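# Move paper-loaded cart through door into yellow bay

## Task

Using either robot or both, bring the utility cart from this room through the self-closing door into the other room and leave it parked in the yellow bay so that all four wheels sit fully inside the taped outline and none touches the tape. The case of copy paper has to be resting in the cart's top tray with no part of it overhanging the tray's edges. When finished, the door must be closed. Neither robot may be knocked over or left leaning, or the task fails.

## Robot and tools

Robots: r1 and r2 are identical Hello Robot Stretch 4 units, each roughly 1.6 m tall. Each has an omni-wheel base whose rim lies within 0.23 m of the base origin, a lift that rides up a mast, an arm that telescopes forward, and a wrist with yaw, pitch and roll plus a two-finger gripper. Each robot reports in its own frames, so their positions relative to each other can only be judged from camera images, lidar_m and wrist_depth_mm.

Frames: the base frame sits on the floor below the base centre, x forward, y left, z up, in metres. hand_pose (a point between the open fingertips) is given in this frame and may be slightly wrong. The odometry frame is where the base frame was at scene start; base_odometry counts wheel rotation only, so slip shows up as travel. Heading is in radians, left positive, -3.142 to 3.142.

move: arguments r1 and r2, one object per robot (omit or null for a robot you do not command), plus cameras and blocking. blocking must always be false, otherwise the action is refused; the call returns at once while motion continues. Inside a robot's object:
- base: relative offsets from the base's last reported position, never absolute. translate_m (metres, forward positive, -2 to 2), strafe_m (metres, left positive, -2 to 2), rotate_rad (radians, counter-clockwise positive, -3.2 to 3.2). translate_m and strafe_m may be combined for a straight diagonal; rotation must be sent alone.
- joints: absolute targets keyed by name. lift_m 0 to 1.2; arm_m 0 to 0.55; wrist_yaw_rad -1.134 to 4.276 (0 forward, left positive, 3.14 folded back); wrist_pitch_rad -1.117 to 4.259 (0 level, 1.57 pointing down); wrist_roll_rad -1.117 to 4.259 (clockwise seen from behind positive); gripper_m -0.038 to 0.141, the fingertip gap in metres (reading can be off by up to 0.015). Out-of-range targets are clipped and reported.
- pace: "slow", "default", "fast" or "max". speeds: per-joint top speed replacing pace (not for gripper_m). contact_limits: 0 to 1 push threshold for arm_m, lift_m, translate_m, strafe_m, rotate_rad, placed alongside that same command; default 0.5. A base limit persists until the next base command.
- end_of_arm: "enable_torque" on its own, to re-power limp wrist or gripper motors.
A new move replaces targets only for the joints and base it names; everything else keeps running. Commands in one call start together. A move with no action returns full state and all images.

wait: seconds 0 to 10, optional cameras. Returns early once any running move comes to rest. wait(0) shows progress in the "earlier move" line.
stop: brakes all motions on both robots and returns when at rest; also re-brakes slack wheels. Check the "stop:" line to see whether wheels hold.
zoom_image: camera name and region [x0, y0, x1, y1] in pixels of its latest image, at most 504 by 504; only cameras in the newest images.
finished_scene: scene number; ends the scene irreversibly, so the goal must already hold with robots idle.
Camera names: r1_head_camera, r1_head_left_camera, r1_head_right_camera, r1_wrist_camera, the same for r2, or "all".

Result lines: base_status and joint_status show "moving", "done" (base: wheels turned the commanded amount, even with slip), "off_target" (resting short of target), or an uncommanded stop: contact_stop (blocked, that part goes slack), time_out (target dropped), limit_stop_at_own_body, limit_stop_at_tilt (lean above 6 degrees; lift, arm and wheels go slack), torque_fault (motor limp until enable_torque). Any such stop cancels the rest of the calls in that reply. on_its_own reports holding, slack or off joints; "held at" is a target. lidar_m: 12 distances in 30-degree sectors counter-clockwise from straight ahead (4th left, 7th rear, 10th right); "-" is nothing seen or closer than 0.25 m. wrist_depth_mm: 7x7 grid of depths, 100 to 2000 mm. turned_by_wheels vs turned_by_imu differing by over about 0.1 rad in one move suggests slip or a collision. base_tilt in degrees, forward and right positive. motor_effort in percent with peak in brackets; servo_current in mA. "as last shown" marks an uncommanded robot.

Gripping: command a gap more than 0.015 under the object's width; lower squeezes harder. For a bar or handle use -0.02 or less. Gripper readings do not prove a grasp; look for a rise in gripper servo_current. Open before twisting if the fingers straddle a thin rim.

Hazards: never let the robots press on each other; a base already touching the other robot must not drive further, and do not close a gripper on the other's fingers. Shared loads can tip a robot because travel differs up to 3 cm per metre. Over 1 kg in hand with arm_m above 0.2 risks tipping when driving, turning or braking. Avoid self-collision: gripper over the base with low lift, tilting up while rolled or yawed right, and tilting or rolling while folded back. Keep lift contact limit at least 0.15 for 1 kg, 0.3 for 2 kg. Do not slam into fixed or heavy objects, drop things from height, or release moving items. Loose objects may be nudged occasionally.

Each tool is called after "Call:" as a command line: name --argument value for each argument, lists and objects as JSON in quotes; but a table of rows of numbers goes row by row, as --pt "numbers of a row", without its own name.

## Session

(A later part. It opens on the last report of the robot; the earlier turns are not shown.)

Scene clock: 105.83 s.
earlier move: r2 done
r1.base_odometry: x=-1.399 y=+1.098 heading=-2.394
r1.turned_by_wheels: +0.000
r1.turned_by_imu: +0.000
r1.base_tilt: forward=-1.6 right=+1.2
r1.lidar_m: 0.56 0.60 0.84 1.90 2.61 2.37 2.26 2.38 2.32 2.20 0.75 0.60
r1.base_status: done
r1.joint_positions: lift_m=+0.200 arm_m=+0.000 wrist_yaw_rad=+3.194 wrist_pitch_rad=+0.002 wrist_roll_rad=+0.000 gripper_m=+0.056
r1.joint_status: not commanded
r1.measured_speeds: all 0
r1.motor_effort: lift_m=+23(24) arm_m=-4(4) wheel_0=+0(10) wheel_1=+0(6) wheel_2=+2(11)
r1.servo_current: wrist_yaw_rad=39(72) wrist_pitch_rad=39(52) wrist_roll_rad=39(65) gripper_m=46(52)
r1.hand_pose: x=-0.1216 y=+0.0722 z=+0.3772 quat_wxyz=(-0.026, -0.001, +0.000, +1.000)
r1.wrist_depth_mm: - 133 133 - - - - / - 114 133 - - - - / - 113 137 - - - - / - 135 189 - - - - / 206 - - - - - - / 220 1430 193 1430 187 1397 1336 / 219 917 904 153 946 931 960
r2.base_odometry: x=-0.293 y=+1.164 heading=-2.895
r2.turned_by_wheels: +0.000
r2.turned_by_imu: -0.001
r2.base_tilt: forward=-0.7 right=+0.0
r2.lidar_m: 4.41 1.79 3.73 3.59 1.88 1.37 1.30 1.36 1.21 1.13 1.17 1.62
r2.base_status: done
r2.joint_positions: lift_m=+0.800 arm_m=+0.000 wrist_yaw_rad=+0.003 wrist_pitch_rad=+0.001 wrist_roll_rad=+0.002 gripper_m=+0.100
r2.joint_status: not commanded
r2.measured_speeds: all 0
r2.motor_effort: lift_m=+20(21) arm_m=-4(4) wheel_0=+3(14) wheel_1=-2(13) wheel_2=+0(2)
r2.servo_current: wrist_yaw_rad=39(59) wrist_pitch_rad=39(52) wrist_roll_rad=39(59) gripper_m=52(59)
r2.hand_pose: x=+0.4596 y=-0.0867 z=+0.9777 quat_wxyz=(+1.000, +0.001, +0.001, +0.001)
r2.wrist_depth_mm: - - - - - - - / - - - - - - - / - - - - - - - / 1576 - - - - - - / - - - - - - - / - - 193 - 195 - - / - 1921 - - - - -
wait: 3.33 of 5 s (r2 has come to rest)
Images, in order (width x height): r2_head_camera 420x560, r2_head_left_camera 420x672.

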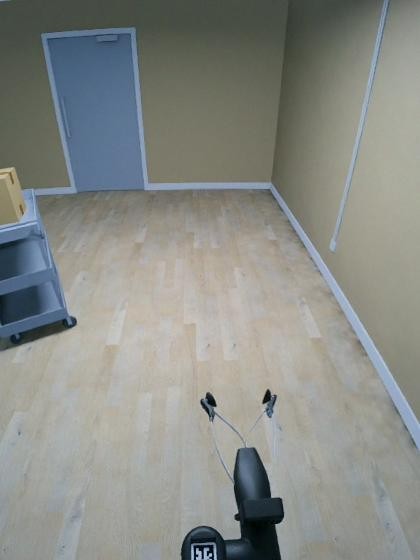

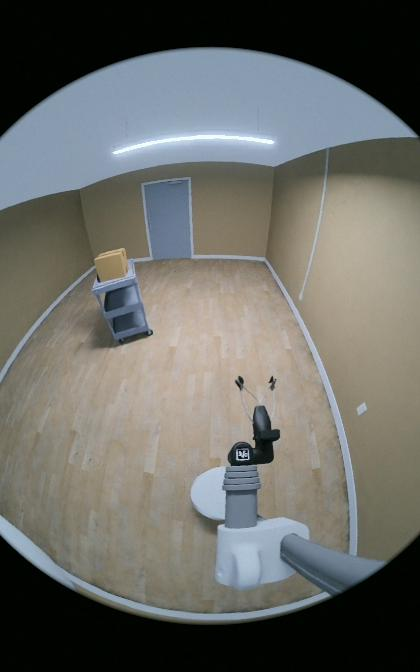

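Call:
move --blocking false --r1 '{"base":{"translate_m":1.31},"contact_limits":{"translate_m":0.9}}' --r2 '{"base":{"translate_m":2.0},"pace":"fast"}'

Call:
wait --seconds 8

Call:
wait --seconds 3

Call:
move --blocking false --r1 '{"base":{"strafe_m":0.66},"contact_limits":{"strafe_m":0.5}}' --r2 '{"base":{"translate_m":1.2},"pace":"fast","joints":{"lift_m":0.9}}'

Call:
wait --seconds 3.5

Call:
wait --seconds 2.5 --cameras '["r1_head_left_camera","r2_head_camera","r2_head_left_camera"]'

Scene clock: 119.60 s.
move: r1 moving; r2 moving
r1.base_odometry: x=-1.422 y=+1.076 heading=-2.394
r1.turned_by_wheels: +0.000
r1.turned_by_imu: +0.000
r1.base_tilt: forward=-1.6 right=+1.3
r1.lidar_m: 0.54 0.56 0.78 1.79 2.60 2.42 2.30 2.38 2.28 2.07 0.71 0.56
r1.base_status: translate_m moving
r1.joint_positions: lift_m=+0.200 arm_m=+0.000 wrist_yaw_rad=+3.194 wrist_pitch_rad=+0.002 wrist_roll_rad=+0.000 gripper_m=+0.056
r1.joint_status: not commanded
r1.measured_speeds: translate_m=+0.123 strafe_m=+0.001 rotate_rad=+0.000 lift_m=+0.000 arm_m=+0.000 wrist_yaw_rad=+0.000 wrist_pitch_rad=+0.000 wrist_roll_rad=+0.000
r1.motor_effort: lift_m=+24(24) arm_m=-4(4) wheel_0=+4(8) wheel_1=+5(7) wheel_2=-10(10)
r1.servo_current: wrist_yaw_rad=46(65) wrist_pitch_rad=33(46) wrist_roll_rad=59(65) gripper_m=39(39)
r1.contact_limits: translate_m 0.9
r1.hand_pose: x=-0.1216 y=+0.0722 z=+0.3772 quat_wxyz=(-0.026, -0.001, +0.000, +1.000)
r1.wrist_depth_mm: - 133 133 - - - - / - 111 133 - - - - / - 113 141 - - - - / - 134 189 - - - - / 206 - - - - - - / 220 1430 191 1430 187 1366 1336 / 218 917 904 153 946 931 960
r2.base_odometry: x=-0.336 y=+1.153 heading=-2.894
r2.turned_by_wheels: +0.000
r2.turned_by_imu: +0.001
r2.base_tilt: forward=-0.7 right=+0.1
r2.lidar_m: 4.41 1.74 3.76 3.59 1.93 1.42 1.35 1.39 1.20 1.13 1.19 1.65
r2.base_status: translate_m moving
r2.joint_positions: lift_m=+0.800 arm_m=+0.000 wrist_yaw_rad=+0.003 wrist_pitch_rad=+0.001 wrist_roll_rad=+0.002 gripper_m=+0.100
r2.joint_status: not commanded
r2.measured_speeds: translate_m=+0.170 strafe_m=+0.001 rotate_rad=-0.002 lift_m=+0.000 arm_m=+0.000 wrist_yaw_rad=+0.000 wrist_pitch_rad=+0.000 wrist_roll_rad=+0.000
r2.motor_effort: lift_m=+20(21) arm_m=-4(4) wheel_0=+8(9) wheel_1=+9(9) wheel_2=-13(16)
r2.servo_current: wrist_yaw_rad=39(52) wrist_pitch_rad=39(46) wrist_roll_rad=46(59) gripper_m=52(52)
r2.hand_pose: x=+0.4596 y=-0.0867 z=+0.9777 quat_wxyz=(+1.000, +0.001, +0.001, +0.001)
r2.wrist_depth_mm: - - - - - - - / - - - - - - - / - - - - - - - / 1618 - - - - - - / 1708 - - - - - - / 1397 - 193 - 195 - - / 1863 1921 - - - - -
pictures: none

Scene clock: 124.97 s.
earlier move: r1 done; r2 moving
r1.base_odometry: x=-2.359 y=+0.207 heading=-2.394
r1.turned_by_wheels: +0.000
r1.turned_by_imu: +0.027
r1.base_tilt: forward=-1.6 right=+1.3
r1.lidar_m: 1.70 0.25 3.29 0.25 0.32 0.95 3.62 0.70 0.91 2.19 2.32 3.15
r1.base_status: done
r1.joint_positions: lift_m=+0.200 arm_m=+0.000 wrist_yaw_rad=+3.196 wrist_pitch_rad=+0.002 wrist_roll_rad=+0.000 gripper_m=+0.056
r1.joint_status: not commanded
r1.measured_speeds: all 0
r1.motor_effort: lift_m=+19(24) arm_m=+4(10) wheel_0=+1(23) wheel_1=+5(20) wheel_2=-2(24)
r1.servo_current: wrist_yaw_rad=46(91) wrist_pitch_rad=46(52) wrist_roll_rad=46(72) gripper_m=39(52)
r1.contact_limits: translate_m 0.9
r1.hand_pose: x=-0.1219 y=+0.0715 z=+0.3776 quat_wxyz=(-0.027, -0.001, +0.000, +1.000)
r1.wrist_depth_mm: - 134 133 - - - - / - 115 133 - - - - / - 116 152 - - - - / 109 135 193 - - - - / 209 - - - - - - / 216 1336 195 1464 187 1397 1336 / 214 163 904 153 931 917 946
r2.base_odometry: x=-2.220 y=+0.677 heading=-2.895
r2.turned_by_wheels: +0.000
r2.turned_by_imu: +0.002
r2.base_tilt: forward=-0.7 right=+0.0
r2.lidar_m: 2.50 2.02 3.60 0.96 0.94 3.44 3.33 1.65 1.19 1.13 1.18 1.61
r2.base_status: translate_m moving
r2.joint_positions: lift_m=+0.800 arm_m=+0.000 wrist_yaw_rad=+0.003 wrist_pitch_rad=+0.001 wrist_roll_rad=+0.002 gripper_m=+0.100
r2.joint_status: not commanded
r2.measured_speeds: translate_m=+0.101 strafe_m=+0.000 rotate_rad=-0.003 lift_m=+0.000 arm_m=+0.000 wrist_yaw_rad=+0.000 wrist_pitch_rad=+0.000 wrist_roll_rad=+0.000
r2.motor_effort: lift_m=+20(21) arm_m=-4(4) wheel_0=+2(12) wheel_1=+1(9) wheel_2=-3(16)
r2.servo_current: wrist_yaw_rad=59(65) wrist_pitch_rad=39(52) wrist_roll_rad=52(65) gripper_m=52(65)
r2.hand_pose: x=+0.4596 y=-0.0867 z=+0.9777 quat_wxyz=(+1.000, +0.001, +0.001, +0.001)
r2.wrist_depth_mm: - - - - - - - / - - - - - - - / - - - - - - - / - - - - - - - / - - - - - - - / - - 194 - 195 - - / - 1983 - - - - -
wait: 5.37 of 8 s (r1 has come to rest)
pictures: none

Scene clock: 125.53 s.
earlier move: r2 done
r1.base_odometry: x=-2.359 y=+0.207 heading=-2.394
r1.turned_by_wheels: +0.000
r1.turned_by_imu: +0.000
r1.base_tilt: forward=-1.5 right=+1.3
r1.lidar_m: 1.70 0.25 3.31 0.25 0.30 0.94 3.60 0.70 0.91 2.20 2.27 3.14
r1.base_status: done
r1.joint_positions: lift_m=+0.200 arm_m=+0.000 wrist_yaw_rad=+3.196 wrist_pitch_rad=+0.002 wrist_roll_rad=+0.000 gripper_m=+0.056
r1.joint_status: not commanded
r1.measured_speeds: all 0
r1.motor_effort: lift_m=+19(24) arm_m=+4(10) wheel_0=+1(23) wheel_1=+5(20) wheel_2=-2(24)
r1.servo_current: wrist_yaw_rad=52(91) wrist_pitch_rad=39(52) wrist_roll_rad=46(72) gripper_m=39(52)
r1.contact_limits: translate_m 0.9
r1.hand_pose: x=-0.1219 y=+0.0715 z=+0.3776 quat_wxyz=(-0.027, -0.001, +0.000, +1.000)
r1.wrist_depth_mm: - 133 134 - - - - / - 114 133 - - - - / - 116 152 - - - - / 109 135 193 - - - - / 209 - - - - - - / 216 1308 193 1464 187 1397 1336 / 214 163 904 154 960 917 960
r2.base_odometry: x=-2.232 y=+0.674 heading=-2.894
r2.turned_by_wheels: +0.000
r2.turned_by_imu: +0.000
r2.base_tilt: forward=-0.6 right=+0.0
r2.lidar_m: 2.50 2.01 3.58 0.94 0.94 3.44 3.34 1.65 1.17 1.12 1.20 1.60
r2.base_status: done
r2.joint_positions: lift_m=+0.800 arm_m=+0.000 wrist_yaw_rad=+0.003 wrist_pitch_rad=+0.001 wrist_roll_rad=+0.002 gripper_m=+0.100
r2.joint_status: not commanded
r2.measured_speeds: all 0
r2.motor_effort: lift_m=+20(21) arm_m=-4(4) wheel_0=+3(12) wheel_1=+4(9) wheel_2=-3(16)
r2.servo_current: wrist_yaw_rad=59(65) wrist_pitch_rad=39(52) wrist_roll_rad=46(65) gripper_m=52(65)
r2.hand_pose: x=+0.4596 y=-0.0867 z=+0.9777 quat_wxyz=(+1.000, +0.001, +0.001, +0.001)
r2.wrist_depth_mm: - - - - - - - / - - - - - - - / - - - - - - - / - - - - - - - / - - - - - - - / - - 193 - 195 - - / - 1983 - - - - -
wait: 0.57 of 3 s (r2 has come to rest)
pictures: none

Scene clock: 126.03 s.
move: r1 moving; r2 moving
r1.base_odometry: x=-2.335 y=+0.180 heading=-2.394
r1.turned_by_wheels: +0.000
r1.turned_by_imu: +0.000
r1.base_tilt: forward=-1.6 right=+1.3
r1.lidar_m: 1.69 0.25 3.45 0.25 0.27 0.79 3.65 0.72 0.92 2.21 2.33 3.17
r1.base_status: strafe_m moving
r1.joint_positions: lift_m=+0.200 arm_m=+0.000 wrist_yaw_rad=+3.196 wrist_pitch_rad=+0.002 wrist_roll_rad=+0.000 gripper_m=+0.056
r1.joint_status: not commanded
r1.measured_speeds: translate_m=+0.001 strafe_m=+0.139 rotate_rad=-0.004 lift_m=+0.000 arm_m=+0.000 wrist_yaw_rad=+0.000 wrist_pitch_rad=+0.000 wrist_roll_rad=+0.000
r1.motor_effort: lift_m=+19(19) arm_m=+5(5) wheel_0=-19(19) wheel_1=+16(16) wheel_2=-2(3)
r1.servo_current: wrist_yaw_rad=52(52) wrist_pitch_rad=46(46) wrist_roll_rad=59(59) gripper_m=39(46)
r1.contact_limits: strafe_m 0.5
r1.hand_pose: x=-0.1219 y=+0.0715 z=+0.3776 quat_wxyz=(-0.027, -0.001, +0.000, +1.000)
r1.wrist_depth_mm: - 133 133 - - - - / - 116 133 - - - - / - 114 141 - - - - / 108 135 189 - - - - / 208 - - - - - - / 214 1336 194 1430 187 1397 1255 / 214 164 904 153 946 917 917
r2.base_odometry: x=-2.275 y=+0.664 heading=-2.894
r2.turned_by_wheels: +0.000
r2.turned_by_imu: +0.000
r2.base_tilt: forward=-0.7 right=+0.1
r2.lidar_m: 2.46 1.97 3.48 0.97 0.95 3.47 3.42 1.64 1.17 1.13 1.18 1.63
r2.base_status: translate_m moving
r2.joint_positions: lift_m=+0.861 arm_m=+0.000 wrist_yaw_rad=+0.003 wrist_pitch_rad=+0.001 wrist_roll_rad=+0.002 gripper_m=+0.100
r2.joint_status: lift_m moving
r2.measured_speeds: translate_m=+0.170 strafe_m=-0.001 rotate_rad=-0.001 lift_m=+0.206 arm_m=+0.000 wrist_yaw_rad=+0.000 wrist_pitch_rad=+0.000 wrist_roll_rad=+0.000
r2.motor_effort: lift_m=+24(24) arm_m=-4(4) wheel_0=+7(13) wheel_1=+8(9) wheel_2=-15(15)
r2.servo_current: wrist_yaw_rad=52(59) wrist_pitch_rad=39(46) wrist_roll_rad=52(59) gripper_m=52(52)
r2.hand_pose: x=+0.4595 y=-0.0867 z=+1.0394 quat_wxyz=(+1.000, +0.001, +0.001, +0.001)
r2.wrist_depth_mm: - - - - - - - / - - - - - - - / - - - - - - - / - - - - - - - / - - - - - - - / - - 194 - 196 - - / - - - - - - -
pictures: none

Scene clock: 129.53 s.
earlier move: r1 contact_stop; r2 moving
r1.base_odometry: x=-1.977 y=-0.218 heading=-2.345
r1.turned_by_wheels: +0.049
r1.turned_by_imu: +0.026
r1.base_tilt: forward=-1.6 right=+1.3
r1.lidar_m: 1.67 0.32 0.25 - 0.25 0.26 0.57 3.78 1.08 2.73 2.87 1.77
r1.base_status: strafe_m contact_stop
r1.joint_positions: lift_m=+0.200 arm_m=+0.000 wrist_yaw_rad=+3.196 wrist_pitch_rad=+0.002 wrist_roll_rad=+0.000 gripper_m=+0.056
r1.joint_status: not commanded
r1.measured_speeds: translate_m=+0.000 strafe_m=-0.016 rotate_rad=-0.002 lift_m=+0.000 arm_m=+0.000 wrist_yaw_rad=+0.000 wrist_pitch_rad=+0.000 wrist_roll_rad=+0.000
r1.on_its_own: the wheels are slack since a contact_stop
r1.motor_effort: lift_m=+19(20) arm_m=+4(5) wheel_0=+1(31) wheel_1=-1(28) wheel_2=-1(13)
r1.servo_current: wrist_yaw_rad=39(65) wrist_pitch_rad=46(52) wrist_roll_rad=39(65) gripper_m=39(52)
r1.contact_limits: strafe_m 0.5
r1.hand_pose: x=-0.1218 y=+0.0717 z=+0.3776 quat_wxyz=(-0.027, -0.001, +0.000, +1.000)
r1.wrist_depth_mm: - 134 - - 402 234 177 / - 121 134 - 415 236 179 / - 124 156 - 421 239 180 / 110 135 204 - 392 241 182 / 212 - - - 394 243 183 / 1229 1499 193 1464 187 245 183 / 229 931 917 153 364 204 183
r2.base_odometry: x=-3.392 y=+0.381 heading=-2.894
r2.turned_by_wheels: +0.000
r2.turned_by_imu: +0.002
r2.base_tilt: forward=-0.7 right=+0.1
r2.lidar_m: 1.31 0.92 0.64 3.61 1.52 1.56 - 1.62 1.19 1.13 1.19 1.37
r2.base_status: translate_m moving
r2.joint_positions: lift_m=+0.900 arm_m=+0.000 wrist_yaw_rad=+0.003 wrist_pitch_rad=+0.001 wrist_roll_rad=+0.002 gripper_m=+0.100
r2.joint_status: all done
r2.measured_speeds: translate_m=+0.053 strafe_m=-0.001 rotate_rad=+0.003 lift_m=+0.000 arm_m=+0.000 wrist_yaw_rad=+0.000 wrist_pitch_rad=+0.000 wrist_roll_rad=+0.000
r2.motor_effort: lift_m=+21(24) arm_m=-4(4) wheel_0=+1(13) wheel_1=+4(9) wheel_2=-1(16)
r2.servo_current: wrist_yaw_rad=39(65) wrist_pitch_rad=39(52) wrist_roll_rad=52(65) gripper_m=46(65)
r2.hand_pose: x=+0.4595 y=-0.0867 z=+1.0776 quat_wxyz=(+1.000, +0.001, +0.001, +0.001)
r2.wrist_depth_mm: - - - - - - - / - - - - - - - / - - - - - - - / - - - - - - - / - - - - - - - / - - 187 - 185 - - / - - - - - - -
wait: 3.50 s; no rest
pictures: none

not run: a stop that you did not command came earlier in this reply.

Call:
stop

Call:
move --blocking false --r2 '{"base":{"rotate_rad":1.57}}'

Call:
wait --seconds 3 --cameras '["r1_head_left_camera","r2_head_camera","r2_wrist_camera","r2_head_left_camera"]'

Scene clock: 138.33 s.
earlier move: r1 contact_stop; r2 done
stop: r1's wheels hold again
r1.base_odometry: x=-2.005 y=-0.190 heading=-2.345
r1.turned_by_wheels: +0.000
r1.turned_by_imu: +0.000
r1.base_tilt: forward=-1.6 right=+1.3
r1.lidar_m: 1.64 0.28 0.25 - 0.25 0.28 3.74 1.15 1.04 2.66 2.82 1.77
r1.base_status: strafe_m contact_stop (by the wheels' count: +0.545 of +0.660)
r1.joint_positions: lift_m=+0.200 arm_m=+0.000 wrist_yaw_rad=+3.196 wrist_pitch_rad=+0.002 wrist_roll_rad=+0.000 gripper_m=+0.056
r1.joint_status: not commanded
r1.measured_speeds: all 0
r1.motor_effort: lift_m=+19(20) arm_m=+4(5) wheel_0=+0(31) wheel_1=+0(28) wheel_2=+0(13)
r1.servo_current: wrist_yaw_rad=46(72) wrist_pitch_rad=46(52) wrist_roll_rad=46(72) gripper_m=39(52)
r1.contact_limits: strafe_m 0.5
r1.hand_pose: x=-0.1218 y=+0.0717 z=+0.3776 quat_wxyz=(-0.027, -0.001, +0.000, +1.000) (m; r1's base frame)
r1.wrist_depth_mm: - 134 - - 480 249 181 / - 121 134 - 433 252 184 / - 124 156 - 442 255 186 / 110 135 206 - 455 257 187 / 212 - - - 525 258 188 / 1255 1464 194 1430 187 262 189 / 230 931 904 153 473 213 189
r2.base_odometry: x=-3.396 y=+0.380 heading=-2.894
r2.turned_by_wheels: +0.000
r2.turned_by_imu: +0.001
r2.base_tilt: forward=-0.7 right=+0.1
r2.lidar_m: 1.29 0.98 0.70 3.61 1.51 1.56 - 1.60 1.19 1.13 1.20 1.38
r2.base_status: done
r2.joint_positions: lift_m=+0.900 arm_m=+0.000 wrist_yaw_rad=+0.003 wrist_pitch_rad=+0.001 wrist_roll_rad=+0.002 gripper_m=+0.100
r2.joint_status: all done
r2.measured_speeds: all 0
r2.motor_effort: lift_m=+21(24) arm_m=-4(4) wheel_0=+3(13) wheel_1=+4(9) wheel_2=-3(16)
r2.servo_current: wrist_yaw_rad=52(65) wrist_pitch_rad=39(52) wrist_roll_rad=46(65) gripper_m=52(65)
r2.hand_pose: x=+0.4595 y=-0.0867 z=+1.0776 quat_wxyz=(+1.000, +0.001, +0.001, +0.001) (m; r2's base frame)
r2.wrist_depth_mm: - - - - - - - / - - - - - - - / - - - - - - - / - - - - - - - / - - - - - - - / - - 187 - 185 - - / - - - - - - -
pictures: none

Scene clock: 138.83 s.
move: r2 moving
r1: as last shown
r1.motor_effort: lift_m=+19(19) arm_m=+4(4) wheel_0=+0(1) wheel_1=+0(0) wheel_2=+0(0)
r1.contact_limits: strafe_m 0.5
r2.base_odometry: x=-3.396 y=+0.380 heading=-2.655
r2.turned_by_wheels: +0.239
r2.turned_by_imu: +0.233
r2.base_tilt: forward=-0.7 right=+0.0
r2.lidar_m: 1.29 0.70 0.71 3.62 1.53 1.75 2.40 1.35 1.13 1.12 1.28 1.31
r2.base_status: rotate_rad moving
r2.joint_positions: lift_m=+0.900 arm_m=+0.000 wrist_yaw_rad=+0.002 wrist_pitch_rad=+0.001 wrist_roll_rad=+0.002 gripper_m=+0.100
r2.joint_status: not commanded
r2.measured_speeds: translate_m=-0.001 strafe_m=-0.001 rotate_rad=+0.931 lift_m=+0.000 arm_m=+0.000 wrist_yaw_rad=+0.000 wrist_pitch_rad=+0.000 wrist_roll_rad=+0.000
r2.motor_effort: lift_m=+21(21) arm_m=-4(4) wheel_0=-5(9) wheel_1=-8(9) wheel_2=-11(12)
r2.servo_current: wrist_yaw_rad=46(52) wrist_pitch_rad=46(46) wrist_roll_rad=39(52) gripper_m=52(59)
r2.hand_pose: x=+0.4595 y=-0.0867 z=+1.0776 quat_wxyz=(+1.000, +0.001, +0.001, +0.001)
r2.wrist_depth_mm: - - - - - - - / - - - - - - - / - - - - - - - / - - - - - - - / - - - - - - - / - 172 187 - 185 - - / - - - - - - -
pictures: none

Scene clock: 140.43 s.
earlier move: r2 done
r1.base_odometry: x=-2.005 y=-0.190 heading=-2.345
r1.turned_by_wheels: +0.000
r1.turned_by_imu: +0.000
r1.base_tilt: forward=-1.6 right=+1.3
r1.lidar_m: 1.65 0.30 0.25 - 0.25 0.26 3.69 1.14 1.05 2.67 2.80 1.80
r1.base_status: not commanded
r1.joint_positions: lift_m=+0.200 arm_m=+0.000 wrist_yaw_rad=+3.196 wrist_pitch_rad=+0.002 wrist_roll_rad=+0.000 gripper_m=+0.056
r1.joint_status: not commanded
r1.measured_speeds: all 0
r1.motor_effort: lift_m=+19(19) arm_m=+4(4) wheel_0=+0(1) wheel_1=+0(0) wheel_2=+0(0)
r1.servo_current: wrist_yaw_rad=52(65) wrist_pitch_rad=39(52) wrist_roll_rad=39(72) gripper_m=46(46)
r1.contact_limits: strafe_m 0.5
r1.hand_pose: x=-0.1218 y=+0.0717 z=+0.3776 quat_wxyz=(-0.027, -0.001, +0.000, +1.000)
r1.wrist_depth_mm: - 134 - - 480 248 182 / - 121 135 - 439 253 183 / - 124 156 - 445 255 186 / 110 135 205 - 455 257 187 / 213 - - - 521 259 188 / 1229 1464 195 1430 187 260 189 / 229 917 917 153 469 213 189
r2.base_odometry: x=-3.396 y=+0.380 heading=-1.325
r2.turned_by_wheels: +1.330
r2.turned_by_imu: +1.295
r2.base_tilt: forward=-0.7 right=+0.1
r2.lidar_m: 3.61 1.53 1.56 4.51 1.65 1.20 1.12 1.20 1.37 1.32 1.00 0.69
r2.base_status: done
r2.joint_positions: lift_m=+0.900 arm_m=+0.000 wrist_yaw_rad=+0.002 wrist_pitch_rad=+0.001 wrist_roll_rad=+0.002 gripper_m=+0.100
r2.joint_status: not commanded
r2.measured_speeds: all 0
r2.motor_effort: lift_m=+21(21) arm_m=-4(4) wheel_0=-3(10) wheel_1=-3(10) wheel_2=-4(12)
r2.servo_current: wrist_yaw_rad=72(72) wrist_pitch_rad=46(46) wrist_roll_rad=46(59) gripper_m=52(59)
r2.hand_pose: x=+0.4595 y=-0.0867 z=+1.0776 quat_wxyz=(+1.000, +0.001, +0.001, +0.001)
r2.wrist_depth_mm: - - - - - - - / - - - - - - - / - - - - - - - / - - - - - - - / - - - - - - - / - - 193 - 196 - - / - - - - - - -
wait: 1.60 of 3 s (r2 has come to rest)
pictures: r1_head_left_camera, r2_head_camera, r2_head_left_camera, r2_wrist_camera
Images, in order (width x height): r1_head_left_camera 420x672, r2_head_camera 420x560, r2_head_left_camera 420x672, r2_wrist_camera 616x392.

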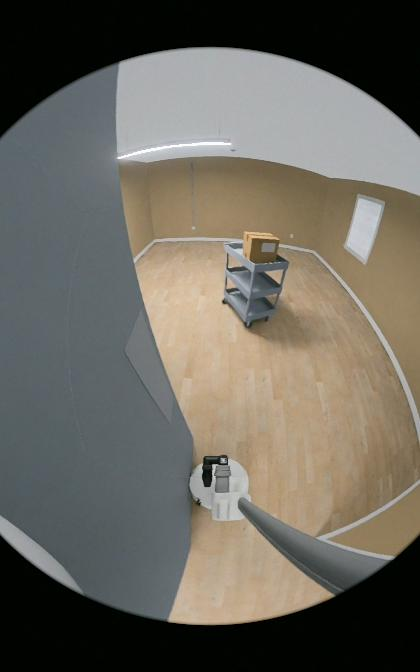

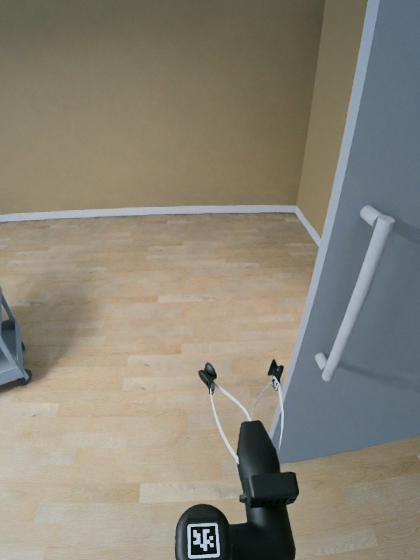

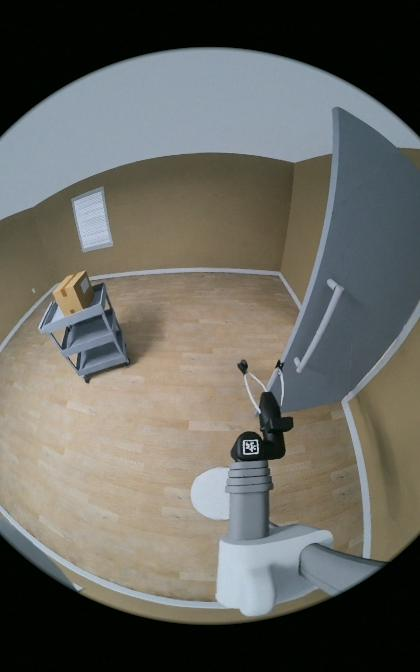

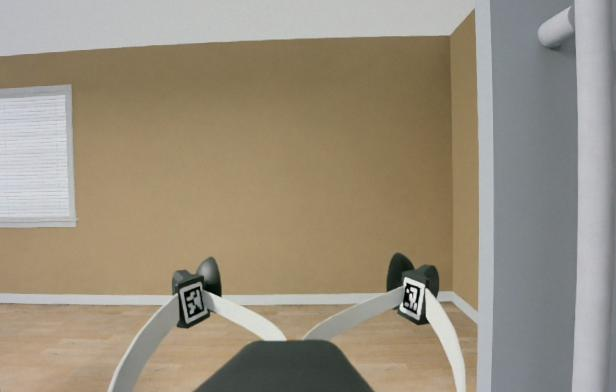

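Call:
move --blocking false --r2 '{"base":{"strafe_m":-0.25}}'

Call:
wait --seconds 3 --cameras '["r2_wrist_camera"]'

Scene clock: 144.73 s.
move: r2 moving
r1: as last shown
r1.contact_limits: strafe_m 0.5
r2.base_odometry: x=-3.431 y=+0.372 heading=-1.325
r2.turned_by_wheels: +0.000
r2.turned_by_imu: +0.000
r2.base_tilt: forward=-0.6 right=+0.1
r2.lidar_m: 3.62 1.54 1.58 4.51 1.64 1.20 1.12 1.18 1.35 1.27 1.02 0.67
r2.base_status: strafe_m moving
r2.joint_positions: lift_m=+0.900 arm_m=+0.000 wrist_yaw_rad=+0.002 wrist_pitch_rad=+0.001 wrist_roll_rad=+0.002 gripper_m=+0.100
r2.joint_status: not commanded
r2.measured_speeds: translate_m=-0.001 strafe_m=-0.139 rotate_rad=+0.005 lift_m=+0.000 arm_m=+0.000 wrist_yaw_rad=+0.000 wrist_pitch_rad=+0.000 wrist_roll_rad=+0.000
r2.motor_effort: lift_m=+21(21) arm_m=-4(4) wheel_0=+11(13) wheel_1=-11(11) wheel_2=-1(3)
r2.servo_current: wrist_yaw_rad=52(59) wrist_pitch_rad=33(46) wrist_roll_rad=52(52) gripper_m=52(59)
r2.hand_pose: x=+0.4595 y=-0.0867 z=+1.0776 quat_wxyz=(+1.000, +0.001, +0.001, +0.001)
r2.wrist_depth_mm: - - - - - 436 349 / - - - - - - 351 / - - - - - - 351 / - - - - - - 349 / - - - - - 452 357 / - - 194 - 195 - 359 / - - - - - - 357
pictures: none

Scene clock: 146.40 s.
earlier move: r2 done
r1.base_odometry: x=-2.005 y=-0.190 heading=-2.345
r1.turned_by_wheels: +0.000
r1.turned_by_imu: +0.000
r1.base_tilt: forward=-1.6 right=+1.3
r1.lidar_m: 1.66 0.29 0.25 - 0.25 0.28 3.72 1.12 1.03 2.68 2.80 1.82
r1.base_status: not commanded
r1.joint_positions: lift_m=+0.200 arm_m=+0.000 wrist_yaw_rad=+3.196 wrist_pitch_rad=+0.002 wrist_roll_rad=+0.000 gripper_m=+0.056
r1.joint_status: not commanded
r1.measured_speeds: all 0
r1.motor_effort: lift_m=+19(19) arm_m=+4(4) wheel_0=+0(1) wheel_1=+0(0) wheel_2=+0(0)
r1.servo_current: wrist_yaw_rad=46(72) wrist_pitch_rad=46(52) wrist_roll_rad=39(65) gripper_m=39(46)
r1.contact_limits: strafe_m 0.5
r1.hand_pose: x=-0.1218 y=+0.0717 z=+0.3776 quat_wxyz=(-0.027, -0.001, +0.000, +1.000)
r1.wrist_depth_mm: - 134 - - 484 247 182 / - 121 134 - 436 251 183 / - 124 156 - 445 254 185 / 110 135 204 - 459 256 187 / 212 - - - 530 259 189 / 1229 1499 194 1397 188 260 189 / 229 917 917 153 469 213 189
r2.base_odometry: x=-3.638 y=+0.319 heading=-1.325
r2.turned_by_wheels: +0.000
r2.turned_by_imu: +0.000
r2.base_tilt: forward=-0.6 right=+0.1
r2.lidar_m: 0.58 1.95 1.68 4.69 1.68 1.19 1.13 1.17 1.11 1.04 1.08 0.70
r2.base_status: done
r2.joint_positions: lift_m=+0.900 arm_m=+0.000 wrist_yaw_rad=+0.002 wrist_pitch_rad=+0.001 wrist_roll_rad=+0.002 gripper_m=+0.100
r2.joint_status: not commanded
r2.measured_speeds: all 0
r2.motor_effort: lift_m=+21(21) arm_m=-4(4) wheel_0=+2(13) wheel_1=-3(12) wheel_2=+0(3)
r2.servo_current: wrist_yaw_rad=39(59) wrist_pitch_rad=33(46) wrist_roll_rad=52(65) gripper_m=52(59)
r2.hand_pose: x=+0.4595 y=-0.0867 z=+1.0776 quat_wxyz=(+1.000, +0.001, +0.001, +0.001)
r2.wrist_depth_mm: - - - 427 - - - / - - - 433 - - - / - - - 436 - - - / - - - 436 - - - / - - - 436 359 - - / - - 193 366 186 - - / - - - - - - -
wait: 1.67 of 3 s (r2 has come to rest)
Images, in order (width x height): r2_wrist_camera 616x392.

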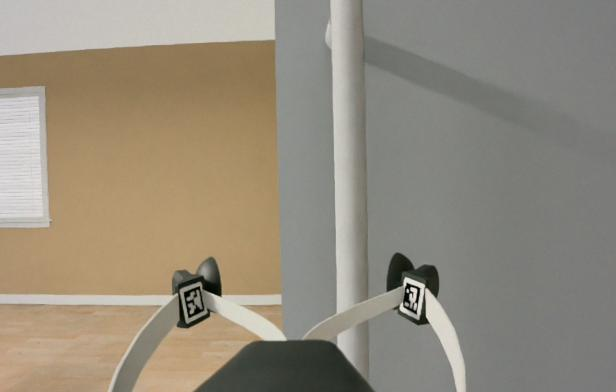

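Call:
move --blocking false --r2 '{"base":{"translate_m":0.205,"strafe_m":-0.045},"contact_limits":{"translate_m":0.15},"pace":"slow"}'

Call:
wait --seconds 4 --cameras '["r2_wrist_camera"]'

Call:
move --blocking false --r2 '{"joints":{"gripper_m":-0.038}}'

Call:
wait --seconds 2.5 --cameras '["r2_wrist_camera","r1_head_camera"]'

Scene clock: 153.33 s.
move: r2 moving
r1: as last shown
r1.contact_limits: strafe_m 0.5
r2.base_odometry: x=-3.638 y=+0.307 heading=-1.324
r2.turned_by_wheels: +0.000
r2.turned_by_imu: +0.001
r2.base_tilt: forward=-0.7 right=+0.1
r2.lidar_m: 0.59 2.01 1.68 4.72 1.66 1.22 1.13 1.17 1.10 1.06 1.02 0.69
r2.base_status: translate_m moving; strafe_m moving
r2.joint_positions: lift_m=+0.900 arm_m=+0.000 wrist_yaw_rad=+0.002 wrist_pitch_rad=+0.001 wrist_roll_rad=+0.002 gripper_m=+0.100
r2.joint_status: not commanded
r2.measured_speeds: translate_m=+0.049 strafe_m=-0.012 rotate_rad=+0.000 lift_m=+0.000 arm_m=+0.000 wrist_yaw_rad=+0.000 wrist_pitch_rad=+0.000 wrist_roll_rad=+0.000
r2.motor_effort: lift_m=+21(21) arm_m=-4(4) wheel_0=+6(9) wheel_1=+5(5) wheel_2=-8(10)
r2.servo_current: wrist_yaw_rad=46(52) wrist_pitch_rad=39(46) wrist_roll_rad=46(59) gripper_m=59(59)
r2.contact_limits: translate_m 0.15
r2.hand_pose: x=+0.4595 y=-0.0867 z=+1.0776 quat_wxyz=(+1.000, +0.001, +0.001, +0.001)
r2.wrist_depth_mm: - - - 418 - - - / - - - 418 - - - / - - - 357 - - - / - - - 427 - - - / - - - 430 347 - - / - - 193 351 185 - - / - - - - - - -
pictures: none

Scene clock: 156.20 s.
earlier move: r2 done
r1.base_odometry: x=-2.005 y=-0.190 heading=-2.345
r1.turned_by_wheels: +0.000
r1.turned_by_imu: +0.000
r1.base_tilt: forward=-1.6 right=+1.3
r1.lidar_m: 1.66 0.29 0.25 - 0.25 0.25 3.72 1.15 1.05 2.67 2.80 1.80
r1.base_status: not commanded
r1.joint_positions: lift_m=+0.200 arm_m=+0.000 wrist_yaw_rad=+3.196 wrist_pitch_rad=+0.002 wrist_roll_rad=+0.000 gripper_m=+0.056
r1.joint_status: not commanded
r1.measured_speeds: all 0
r1.motor_effort: lift_m=+19(19) arm_m=+4(4) wheel_0=-12(12) wheel_1=+12(12) wheel_2=+0(0)
r1.servo_current: wrist_yaw_rad=59(72) wrist_pitch_rad=46(52) wrist_roll_rad=46(72) gripper_m=46(52)
r1.contact_limits: strafe_m 0.5
r1.hand_pose: x=-0.1218 y=+0.0717 z=+0.3776 quat_wxyz=(-0.027, -0.001, +0.000, +1.000)
r1.wrist_depth_mm: - 134 - - 439 249 182 / - 121 134 - 436 252 184 / - 124 156 - 445 256 186 / 110 135 204 - 455 257 187 / 212 - - - 525 259 189 / 1229 1464 194 1499 188 259 189 / 229 917 917 153 415 213 189
r2.base_odometry: x=-3.632 y=+0.110 heading=-1.325
r2.turned_by_wheels: +0.000
r2.turned_by_imu: +0.004
r2.base_tilt: forward=-0.7 right=+0.1
r2.lidar_m: 0.39 3.53 1.61 4.78 1.95 1.39 1.33 1.39 1.06 1.01 0.72 0.50
r2.base_status: done
r2.joint_positions: lift_m=+0.900 arm_m=+0.000 wrist_yaw_rad=+0.002 wrist_pitch_rad=+0.001 wrist_roll_rad=+0.002 gripper_m=+0.100
r2.joint_status: not commanded
r2.measured_speeds: all 0
r2.motor_effort: lift_m=+21(21) arm_m=+4(5) wheel_0=+7(10) wheel_1=+8(9) wheel_2=-13(16)
r2.servo_current: wrist_yaw_rad=46(59) wrist_pitch_rad=46(46) wrist_roll_rad=39(59) gripper_m=52(59)
r2.contact_limits: translate_m 0.15
r2.hand_pose: x=+0.4594 y=-0.0869 z=+1.0776 quat_wxyz=(+1.000, +0.001, +0.001, +0.001)
r2.wrist_depth_mm: - - 235 158 240 243 245 / - - 236 160 241 244 246 / - - 238 160 242 246 248 / - - 238 162 244 247 250 / - - 241 163 245 249 250 / - - 241 163 195 250 252 / - - 243 - 250 252 254
wait: 2.87 of 4 s (r2 has come to rest)
Images, in order (width x height): r2_wrist_camera 616x392.

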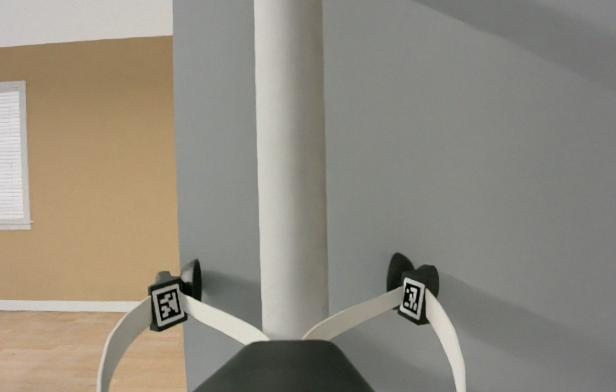

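Scene clock: 156.70 s.
move: r2 moving
r1: as last shown
r1.contact_limits: strafe_m 0.5
r2.base_odometry: x=-3.632 y=+0.110 heading=-1.325
r2.turned_by_wheels: +0.000
r2.turned_by_imu: +0.003
r2.base_tilt: forward=-0.8 right=+0.1
r2.lidar_m: 0.37 3.55 1.57 4.80 1.95 1.40 1.33 1.38 1.06 1.02 0.70 0.49
r2.base_status: not commanded
r2.joint_positions: lift_m=+0.900 arm_m=+0.000 wrist_yaw_rad=+0.002 wrist_pitch_rad=+0.001 wrist_roll_rad=+0.002 gripper_m=+0.083
r2.joint_status: gripper_m moving
r2.measured_speeds: all 0
r2.motor_effort: lift_m=+21(21) arm_m=+4(4) wheel_0=+7(8) wheel_1=+8(9) wheel_2=-13(14)
r2.servo_current: wrist_yaw_rad=33(59) wrist_pitch_rad=39(46) wrist_roll_rad=46(52) gripper_m=143(143)
r2.contact_limits: translate_m 0.15
r2.hand_pose: x=+0.4594 y=-0.0869 z=+1.0776 quat_wxyz=(+1.000, +0.001, +0.001, +0.001)
r2.wrist_depth_mm: - - 235 158 239 241 243 / - - 237 158 240 243 245 / - - 239 159 243 244 246 / - - 239 163 242 245 248 / - - 240 163 244 248 248 / - - 242 162 191 248 251 / - - 244 - 248 250 252
pictures: none

Scene clock: 158.23 s.
earlier move: r2 done
r1.base_odometry: x=-2.005 y=-0.190 heading=-2.345
r1.turned_by_wheels: +0.000
r1.turned_by_imu: +0.000
r1.base_tilt: forward=-1.6 right=+1.3
r1.lidar_m: 1.66 0.29 0.25 - 0.25 0.26 3.71 1.13 1.03 2.69 2.83 1.80
r1.base_status: not commanded
r1.joint_positions: lift_m=+0.200 arm_m=+0.000 wrist_yaw_rad=+3.196 wrist_pitch_rad=+0.002 wrist_roll_rad=+0.000 gripper_m=+0.056
r1.joint_status: not commanded
r1.measured_speeds: all 0
r1.motor_effort: lift_m=+19(19) arm_m=+4(4) wheel_0=-6(12) wheel_1=+7(13) wheel_2=+0(0)
r1.servo_current: wrist_yaw_rad=52(72) wrist_pitch_rad=39(52) wrist_roll_rad=26(65) gripper_m=39(46)
r1.contact_limits: strafe_m 0.5
r1.hand_pose: x=-0.1218 y=+0.0717 z=+0.3776 quat_wxyz=(-0.027, -0.001, +0.000, +1.000)
r1.wrist_depth_mm: - 134 - - 433 249 182 / - 121 134 - 436 252 183 / - 124 156 - 445 254 186 / 110 135 204 - 455 256 187 / 213 - - - 530 259 188 / 1205 1464 193 1430 187 262 189 / 229 917 917 153 418 213 188
r2.base_odometry: x=-3.632 y=+0.110 heading=-1.325
r2.turned_by_wheels: -0.001
r2.turned_by_imu: +0.018
r2.base_tilt: forward=-0.6 right=+0.1
r2.lidar_m: 0.42 3.58 1.62 4.78 1.90 1.38 1.33 1.41 1.07 1.02 0.72 0.45
r2.base_status: not commanded
r2.joint_positions: lift_m=+0.900 arm_m=+0.000 wrist_yaw_rad=-0.005 wrist_pitch_rad=+0.001 wrist_roll_rad=+0.002 gripper_m=-0.036
r2.joint_status: all done
r2.measured_speeds: all 0
r2.motor_effort: lift_m=+21(21) arm_m=+4(4) wheel_0=-5(8) wheel_1=+1(9) wheel_2=-6(14)
r2.servo_current: wrist_yaw_rad=39(59) wrist_pitch_rad=39(46) wrist_roll_rad=52(65) gripper_m=124(273)
r2.contact_limits: translate_m 0.15
r2.hand_pose: x=+0.4589 y=-0.0888 z=+1.0776 quat_wxyz=(+1.000, +0.001, +0.001, -0.002)
r2.wrist_depth_mm: - - 236 160 239 242 244 / - - 236 160 241 244 245 / - - 238 161 243 246 247 / - - 240 163 244 246 249 / - - 241 163 245 248 250 / - - 184 164 178 250 252 / - - 243 - 249 251 252
wait: 1.53 of 2.5 s (r2 has come to rest)
pictures: r1_head_camera, r2_wrist_camera
Images, in order (width x height): r1_head_camera 420x560, r2_wrist_camera 616x392.

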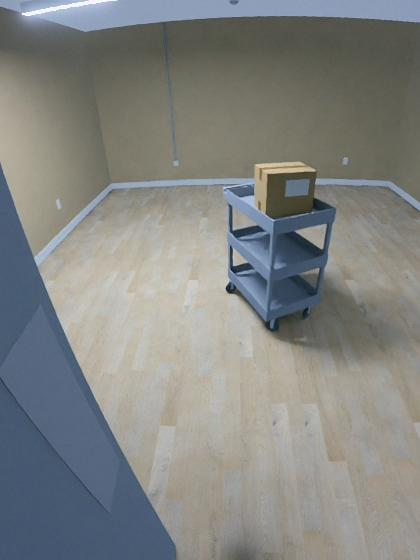

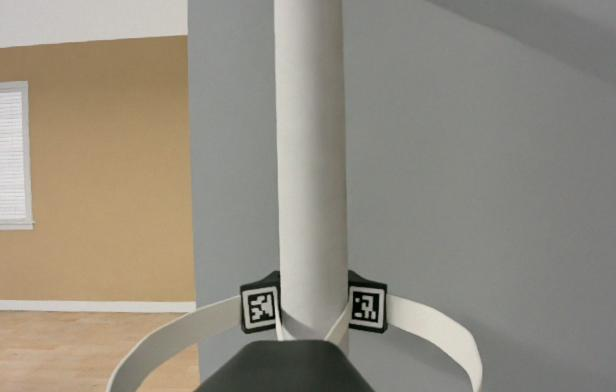

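Call:
zoom_image --camera "r1_head_camera" --region '[210, 140, 350, 350]'

Call:
move --blocking false --r1 '{"base":{"translate_m":0.55,"strafe_m":-0.25},"joints":{"lift_m":0.8}}'

Call:
wait --seconds 3.5

Call:
move --blocking false --r1 '{"joints":{"wrist_yaw_rad":0,"wrist_roll_rad":1.57,"gripper_m":0.14}}' --r2 '{"base":{"translate_m":-0.06},"contact_limits":{"translate_m":0.3},"pace":"slow"}'

Call:
wait --seconds 2.5 --cameras '["r1_head_camera","r1_wrist_camera","r2_head_left_camera"]'

Call:
wait --seconds 1.5 --cameras '["r1_head_camera","r1_wrist_camera","r2_wrist_camera"]'

Scaled by 2.400 from the camera's image (finer frame: 600x800).

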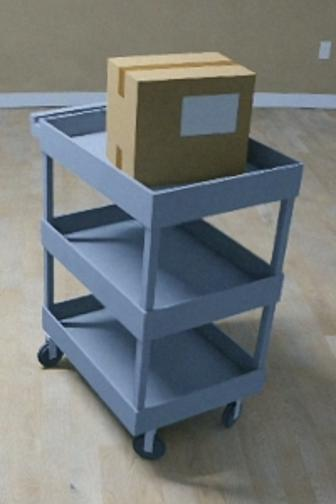

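Scene clock: 168.90 s.
move: r1 moving
r1.base_odometry: x=-2.037 y=-0.203 heading=-2.345
r1.turned_by_wheels: +0.000
r1.turned_by_imu: +0.000
r1.base_tilt: forward=-1.6 right=+1.3
r1.lidar_m: 1.62 0.30 0.25 - 0.25 0.27 3.74 1.12 1.04 2.66 2.79 1.79
r1.base_status: translate_m moving; strafe_m moving
r1.joint_positions: lift_m=+0.238 arm_m=+0.000 wrist_yaw_rad=+3.196 wrist_pitch_rad=+0.002 wrist_roll_rad=+0.000 gripper_m=+0.056
r1.joint_status: lift_m moving
r1.measured_speeds: translate_m=+0.124 strafe_m=-0.054 rotate_rad=+0.000 lift_m=+0.146 arm_m=+0.000 wrist_yaw_rad=+0.000 wrist_pitch_rad=+0.000 wrist_roll_rad=+0.000
r1.motor_effort: lift_m=+26(27) arm_m=+4(4) wheel_0=+8(11) wheel_1=+4(7) wheel_2=-7(9)
r1.servo_current: wrist_yaw_rad=46(65) wrist_pitch_rad=39(52) wrist_roll_rad=46(72) gripper_m=46(46)
r1.hand_pose: x=-0.1218 y=+0.0717 z=+0.4151 quat_wxyz=(-0.027, -0.001, +0.000, +1.000)
r1.wrist_depth_mm: - 134 - - 477 276 200 / - 121 136 - 549 276 202 / - 124 155 - 500 282 205 / 110 135 204 - 504 286 207 / 212 - - - 512 287 208 / 1308 1618 194 1537 188 289 208 / 228 991 991 153 462 250 208
r2: as last shown
r2.turned_by_wheels: +0.000
r2.turned_by_imu: +0.001
r2.motor_effort: lift_m=+21(21) arm_m=+1(4) wheel_0=-5(6) wheel_1=+1(1) wheel_2=-3(6)
r2.servo_current: wrist_yaw_rad=59(59) wrist_pitch_rad=46(46) wrist_roll_rad=39(52) gripper_m=124(130)
r2.contact_limits: translate_m 0.15
pictures: none

Scene clock: 171.80 s.
earlier move: r1 done
r1.base_odometry: x=-2.568 y=-0.408 heading=-2.345
r1.turned_by_wheels: +0.000
r1.turned_by_imu: -0.001
r1.base_tilt: forward=-1.6 right=+1.3
r1.lidar_m: 1.09 3.17 2.36 0.76 0.45 0.65 - 1.31 1.78 2.46 2.56 1.28
r1.base_status: done
r1.joint_positions: lift_m=+0.800 arm_m=+0.000 wrist_yaw_rad=+3.196 wrist_pitch_rad=+0.002 wrist_roll_rad=+0.000 gripper_m=+0.056
r1.joint_status: all done
r1.measured_speeds: all 0
r1.motor_effort: lift_m=+24(28) arm_m=+4(4) wheel_0=+0(12) wheel_1=+2(7) wheel_2=+0(11)
r1.servo_current: wrist_yaw_rad=39(72) wrist_pitch_rad=33(52) wrist_roll_rad=46(72) gripper_m=33(52)
r1.hand_pose: x=-0.1218 y=+0.0717 z=+0.9771 quat_wxyz=(-0.027, -0.001, +0.000, +1.000)
r1.wrist_depth_mm: - 134 - - - - 530 / - 122 134 - - - 539 / - 124 157 - - - 539 / 108 135 204 - - - 549 / 137 - - - - - 549 / 218 - 195 - 187 - 554 / 217 152 - 153 - - -
r2.base_odometry: x=-3.632 y=+0.110 heading=-1.325
r2.turned_by_wheels: +0.000
r2.turned_by_imu: +0.000
r2.base_tilt: forward=-0.6 right=+0.1
r2.lidar_m: 0.40 0.81 1.61 4.77 1.90 1.37 1.33 1.39 1.07 1.01 0.71 0.42
r2.base_status: not commanded
r2.joint_positions: lift_m=+0.900 arm_m=+0.000 wrist_yaw_rad=-0.005 wrist_pitch_rad=+0.001 wrist_roll_rad=+0.002 gripper_m=-0.036
r2.joint_status: not commanded
r2.measured_speeds: all 0
r2.motor_effort: lift_m=+21(21) arm_m=-3(4) wheel_0=-6(6) wheel_1=+1(1) wheel_2=-3(6)
r2.servo_current: wrist_yaw_rad=39(59) wrist_pitch_rad=39(46) wrist_roll_rad=39(59) gripper_m=124(130)
r2.contact_limits: translate_m 0.15
r2.hand_pose: x=+0.4589 y=-0.0888 z=+1.0776 quat_wxyz=(+1.000, +0.001, +0.001, -0.002)
r2.wrist_depth_mm: - - 236 161 241 241 244 / - - 238 160 241 244 245 / - - 238 162 243 244 247 / - - 239 163 244 247 249 / - 661 242 164 246 248 250 / - - 184 165 177 250 251 / - - 245 - 250 250 253
wait: 2.90 of 3.5 s (r1 has come to rest)
pictures: none

Scene clock: 172.30 s.
move: r1 moving; r2 moving
r1.base_odometry: x=-2.568 y=-0.408 heading=-2.345
r1.turned_by_wheels: +0.000
r1.turned_by_imu: +0.000
r1.base_tilt: forward=-1.6 right=+1.2
r1.lidar_m: 1.10 3.17 2.36 0.76 0.48 0.63 - 1.32 1.82 2.44 2.57 1.29
r1.base_status: not commanded
r1.joint_positions: lift_m=+0.800 arm_m=+0.000 wrist_yaw_rad=+2.607 wrist_pitch_rad=+0.002 wrist_roll_rad=+0.582 gripper_m=+0.075
r1.joint_status: wrist_yaw_rad moving; wrist_roll_rad moving; gripper_m moving
r1.measured_speeds: translate_m=+0.000 strafe_m=+0.000 rotate_rad=+0.000 lift_m=+0.000 arm_m=+0.000 wrist_yaw_rad=-1.821 wrist_pitch_rad=+0.000 wrist_roll_rad=+1.820
r1.motor_effort: lift_m=+24(24) arm_m=+4(4) wheel_0=+1(1) wheel_1=+2(3) wheel_2=+0(1)
r1.servo_current: wrist_yaw_rad=65(137) wrist_pitch_rad=39(46) wrist_roll_rad=111(130) gripper_m=59(72)
r1.hand_pose: x=-0.0328 y=+0.2221 z=+0.9771 quat_wxyz=(+0.253, +0.075, +0.277, +0.924)
r1.wrist_depth_mm: 1366 - - 500 473 615 778 / - - - 535 466 - - / - - - 559 488 - - / - - - - 517 469 - / - - - - 539 469 1921 / - - 194 - 186 492 1618 / - - - 138 - 488 473
r2.base_odometry: x=-3.635 y=+0.121 heading=-1.326
r2.turned_by_wheels: -0.001
r2.turned_by_imu: -0.001
r2.base_tilt: forward=-0.6 right=+0.1
r2.lidar_m: 0.39 0.79 1.61 4.78 1.88 1.35 1.31 1.38 1.06 1.00 0.71 0.43
r2.base_status: translate_m moving
r2.joint_positions: lift_m=+0.900 arm_m=+0.000 wrist_yaw_rad=-0.005 wrist_pitch_rad=+0.001 wrist_roll_rad=+0.002 gripper_m=-0.036
r2.joint_status: not commanded
r2.measured_speeds: translate_m=-0.048 strafe_m=+0.000 rotate_rad=+0.001 lift_m=+0.000 arm_m=+0.000 wrist_yaw_rad=+0.000 wrist_pitch_rad=+0.000 wrist_roll_rad=+0.000
r2.motor_effort: lift_m=+21(21) arm_m=-3(4) wheel_0=-14(16) wheel_1=-8(8) wheel_2=+11(11)
r2.servo_current: wrist_yaw_rad=52(59) wrist_pitch_rad=46(46) wrist_roll_rad=52(59) gripper_m=124(130)
r2.contact_limits: translate_m 0.3
r2.hand_pose: x=+0.4589 y=-0.0888 z=+1.0776 quat_wxyz=(+1.000, +0.001, +0.001, -0.002)
r2.wrist_depth_mm: - - 236 160 241 243 247 / - - 237 161 243 246 247 / - - 239 162 245 247 249 / - - 239 163 244 248 251 / - 732 242 163 247 250 253 / - - 240 165 179 252 254 / - - 243 - 251 252 255
pictures: none

Scene clock: 173.63 s.
earlier move: r1 moving; r2 done
r1.base_odometry: x=-2.568 y=-0.408 heading=-2.345
r1.turned_by_wheels: +0.000
r1.turned_by_imu: +0.000
r1.base_tilt: forward=-1.6 right=+1.3
r1.lidar_m: 1.08 3.14 2.36 0.79 0.54 0.69 - 1.33 1.77 2.45 2.55 1.29
r1.base_status: not commanded
r1.joint_positions: lift_m=+0.800 arm_m=+0.000 wrist_yaw_rad=+0.187 wrist_pitch_rad=+0.002 wrist_roll_rad=+1.568 gripper_m=+0.140
r1.joint_status: wrist_yaw_rad moving; wrist_roll_rad moving; the others done
r1.measured_speeds: translate_m=+0.000 strafe_m=+0.000 rotate_rad=+0.000 lift_m=+0.000 arm_m=+0.000 wrist_yaw_rad=-1.662 wrist_pitch_rad=+0.000 wrist_roll_rad=+0.000
r1.motor_effort: lift_m=+24(24) arm_m=+4(4) wheel_0=+1(2) wheel_1=+2(3) wheel_2=+1(1)
r1.servo_current: wrist_yaw_rad=72(137) wrist_pitch_rad=39(52) wrist_roll_rad=52(130) gripper_m=39(91)
r1.hand_pose: x=+0.4705 y=-0.0323 z=+0.9771 quat_wxyz=(+0.705, +0.703, +0.067, +0.065)
r1.wrist_depth_mm: - - - 1060 - - - / - - - 1025 - - - / - - - 1042 1464 - - / - - - - - 1863 1366 / - - - - - 1921 1430 / - 211 - - - 196 1430 / - - - 149 - - 1464
r2.base_odometry: x=-3.646 y=+0.167 heading=-1.327
r2.turned_by_wheels: -0.001
r2.turned_by_imu: -0.001
r2.base_tilt: forward=-0.6 right=+0.1
r2.lidar_m: 0.39 0.87 1.64 4.76 1.79 1.33 1.28 1.31 1.06 1.02 0.74 0.43
r2.base_status: done
r2.joint_positions: lift_m=+0.900 arm_m=+0.000 wrist_yaw_rad=-0.007 wrist_pitch_rad=+0.001 wrist_roll_rad=+0.002 gripper_m=-0.036
r2.joint_status: not commanded
r2.measured_speeds: all 0
r2.motor_effort: lift_m=+21(21) arm_m=-3(4) wheel_0=-15(18) wheel_1=-7(9) wheel_2=+4(13)
r2.servo_current: wrist_yaw_rad=59(65) wrist_pitch_rad=33(46) wrist_roll_rad=46(72) gripper_m=117(130)
r2.contact_limits: translate_m 0.3
r2.hand_pose: x=+0.4587 y=-0.0893 z=+1.0776 quat_wxyz=(+1.000, +0.001, +0.001, -0.003)
r2.wrist_depth_mm: - - 233 161 245 251 258 / - - 233 162 245 253 258 / - - 234 163 247 254 260 / - - 236 163 248 256 262 / - - 236 163 250 257 265 / - - 234 164 177 258 266 / - - 238 - 253 256 266
wait: 1.33 of 2.5 s (r2 has come to rest)
Images, in order (width x height): r1_head_camera 420x560, r1_wrist_camera 616x392, r2_head_left_camera 420x672.

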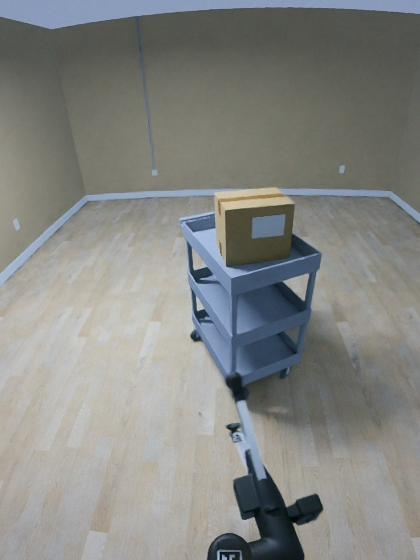

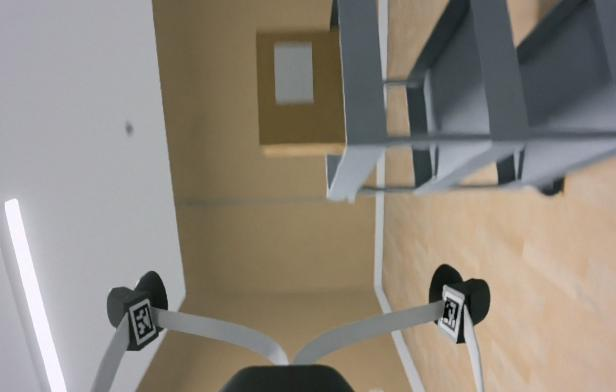

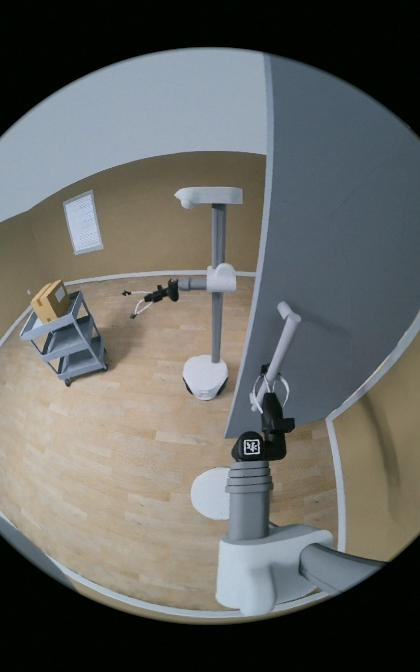

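Scene clock: 174.20 s.
earlier move: r1 done
r1.base_odometry: x=-2.568 y=-0.408 heading=-2.345
r1.turned_by_wheels: +0.000
r1.turned_by_imu: +0.000
r1.base_tilt: forward=-1.6 right=+1.3
r1.lidar_m: 1.09 3.17 2.36 0.81 0.53 0.68 - 1.32 1.77 2.44 2.54 1.27
r1.base_status: not commanded
r1.joint_positions: lift_m=+0.800 arm_m=+0.000 wrist_yaw_rad=+0.003 wrist_pitch_rad=+0.002 wrist_roll_rad=+1.568 gripper_m=+0.140
r1.joint_status: all done
r1.measured_speeds: all 0
r1.motor_effort: lift_m=+24(24) arm_m=+4(4) wheel_0=+1(2) wheel_1=+2(3) wheel_2=+0(1)
r1.servo_current: wrist_yaw_rad=39(137) wrist_pitch_rad=39(52) wrist_roll_rad=59(130) gripper_m=46(91)
r1.hand_pose: x=+0.4595 y=-0.0867 z=+0.9771 quat_wxyz=(+0.708, +0.706, +0.002, +0.000)
r1.wrist_depth_mm: - - - - - 1921 1366 / - - - - - 1983 1308 / - - - 1160 - 1708 - / - - - 1098 - - - / - - - 1060 - 904 - / - 209 - - 211 197 1336 / - - - 150 - - 1430
r2.base_odometry: x=-3.646 y=+0.167 heading=-1.327
r2.turned_by_wheels: +0.000
r2.turned_by_imu: +0.000
r2.base_tilt: forward=-0.7 right=+0.1
r2.lidar_m: 0.42 0.87 1.66 4.77 1.82 1.34 1.27 1.29 1.07 1.03 0.74 0.42
r2.base_status: done
r2.joint_positions: lift_m=+0.900 arm_m=+0.000 wrist_yaw_rad=-0.007 wrist_pitch_rad=+0.001 wrist_roll_rad=+0.002 gripper_m=-0.036
r2.joint_status: not commanded
r2.measured_speeds: all 0
r2.motor_effort: lift_m=+21(21) arm_m=-3(4) wheel_0=-16(18) wheel_1=-7(9) wheel_2=+4(13)
r2.servo_current: wrist_yaw_rad=52(65) wrist_pitch_rad=39(46) wrist_roll_rad=46(72) gripper_m=117(130)
r2.contact_limits: translate_m 0.3
r2.hand_pose: x=+0.4587 y=-0.0893 z=+1.0776 quat_wxyz=(+1.000, +0.001, +0.001, -0.003)
r2.wrist_depth_mm: - - 231 161 244 251 257 / - - 232 162 246 252 258 / - - 235 162 248 253 260 / - - 236 163 249 255 260 / - 878 237 164 250 256 263 / - - 234 163 177 257 265 / - - 239 - 253 256 266
wait: 0.57 of 1.5 s (r1 has come to rest)
Images, in order (width x height): r1_head_camera 420x560, r1_wrist_camera 616x392, r2_wrist_camera 616x392.

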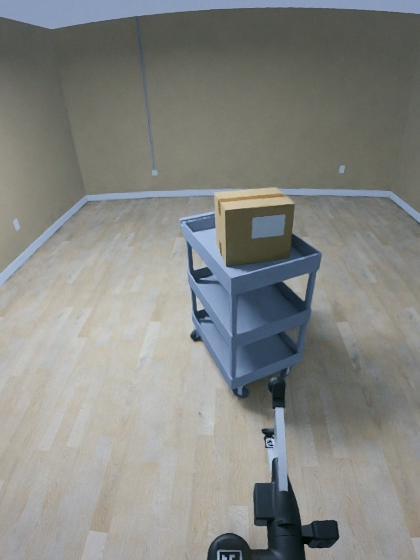

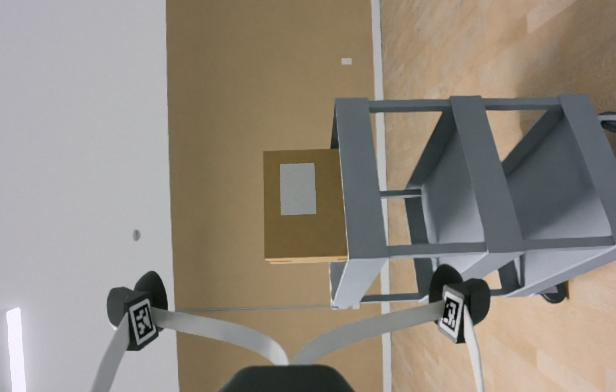

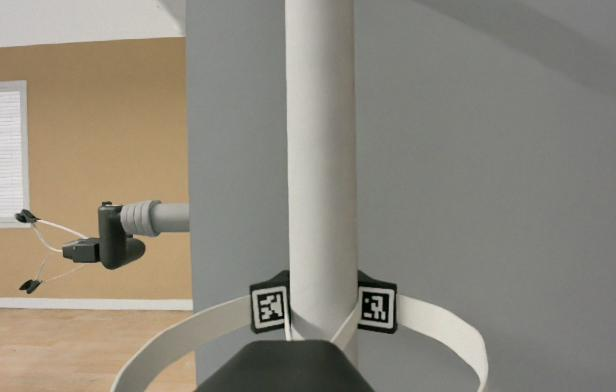

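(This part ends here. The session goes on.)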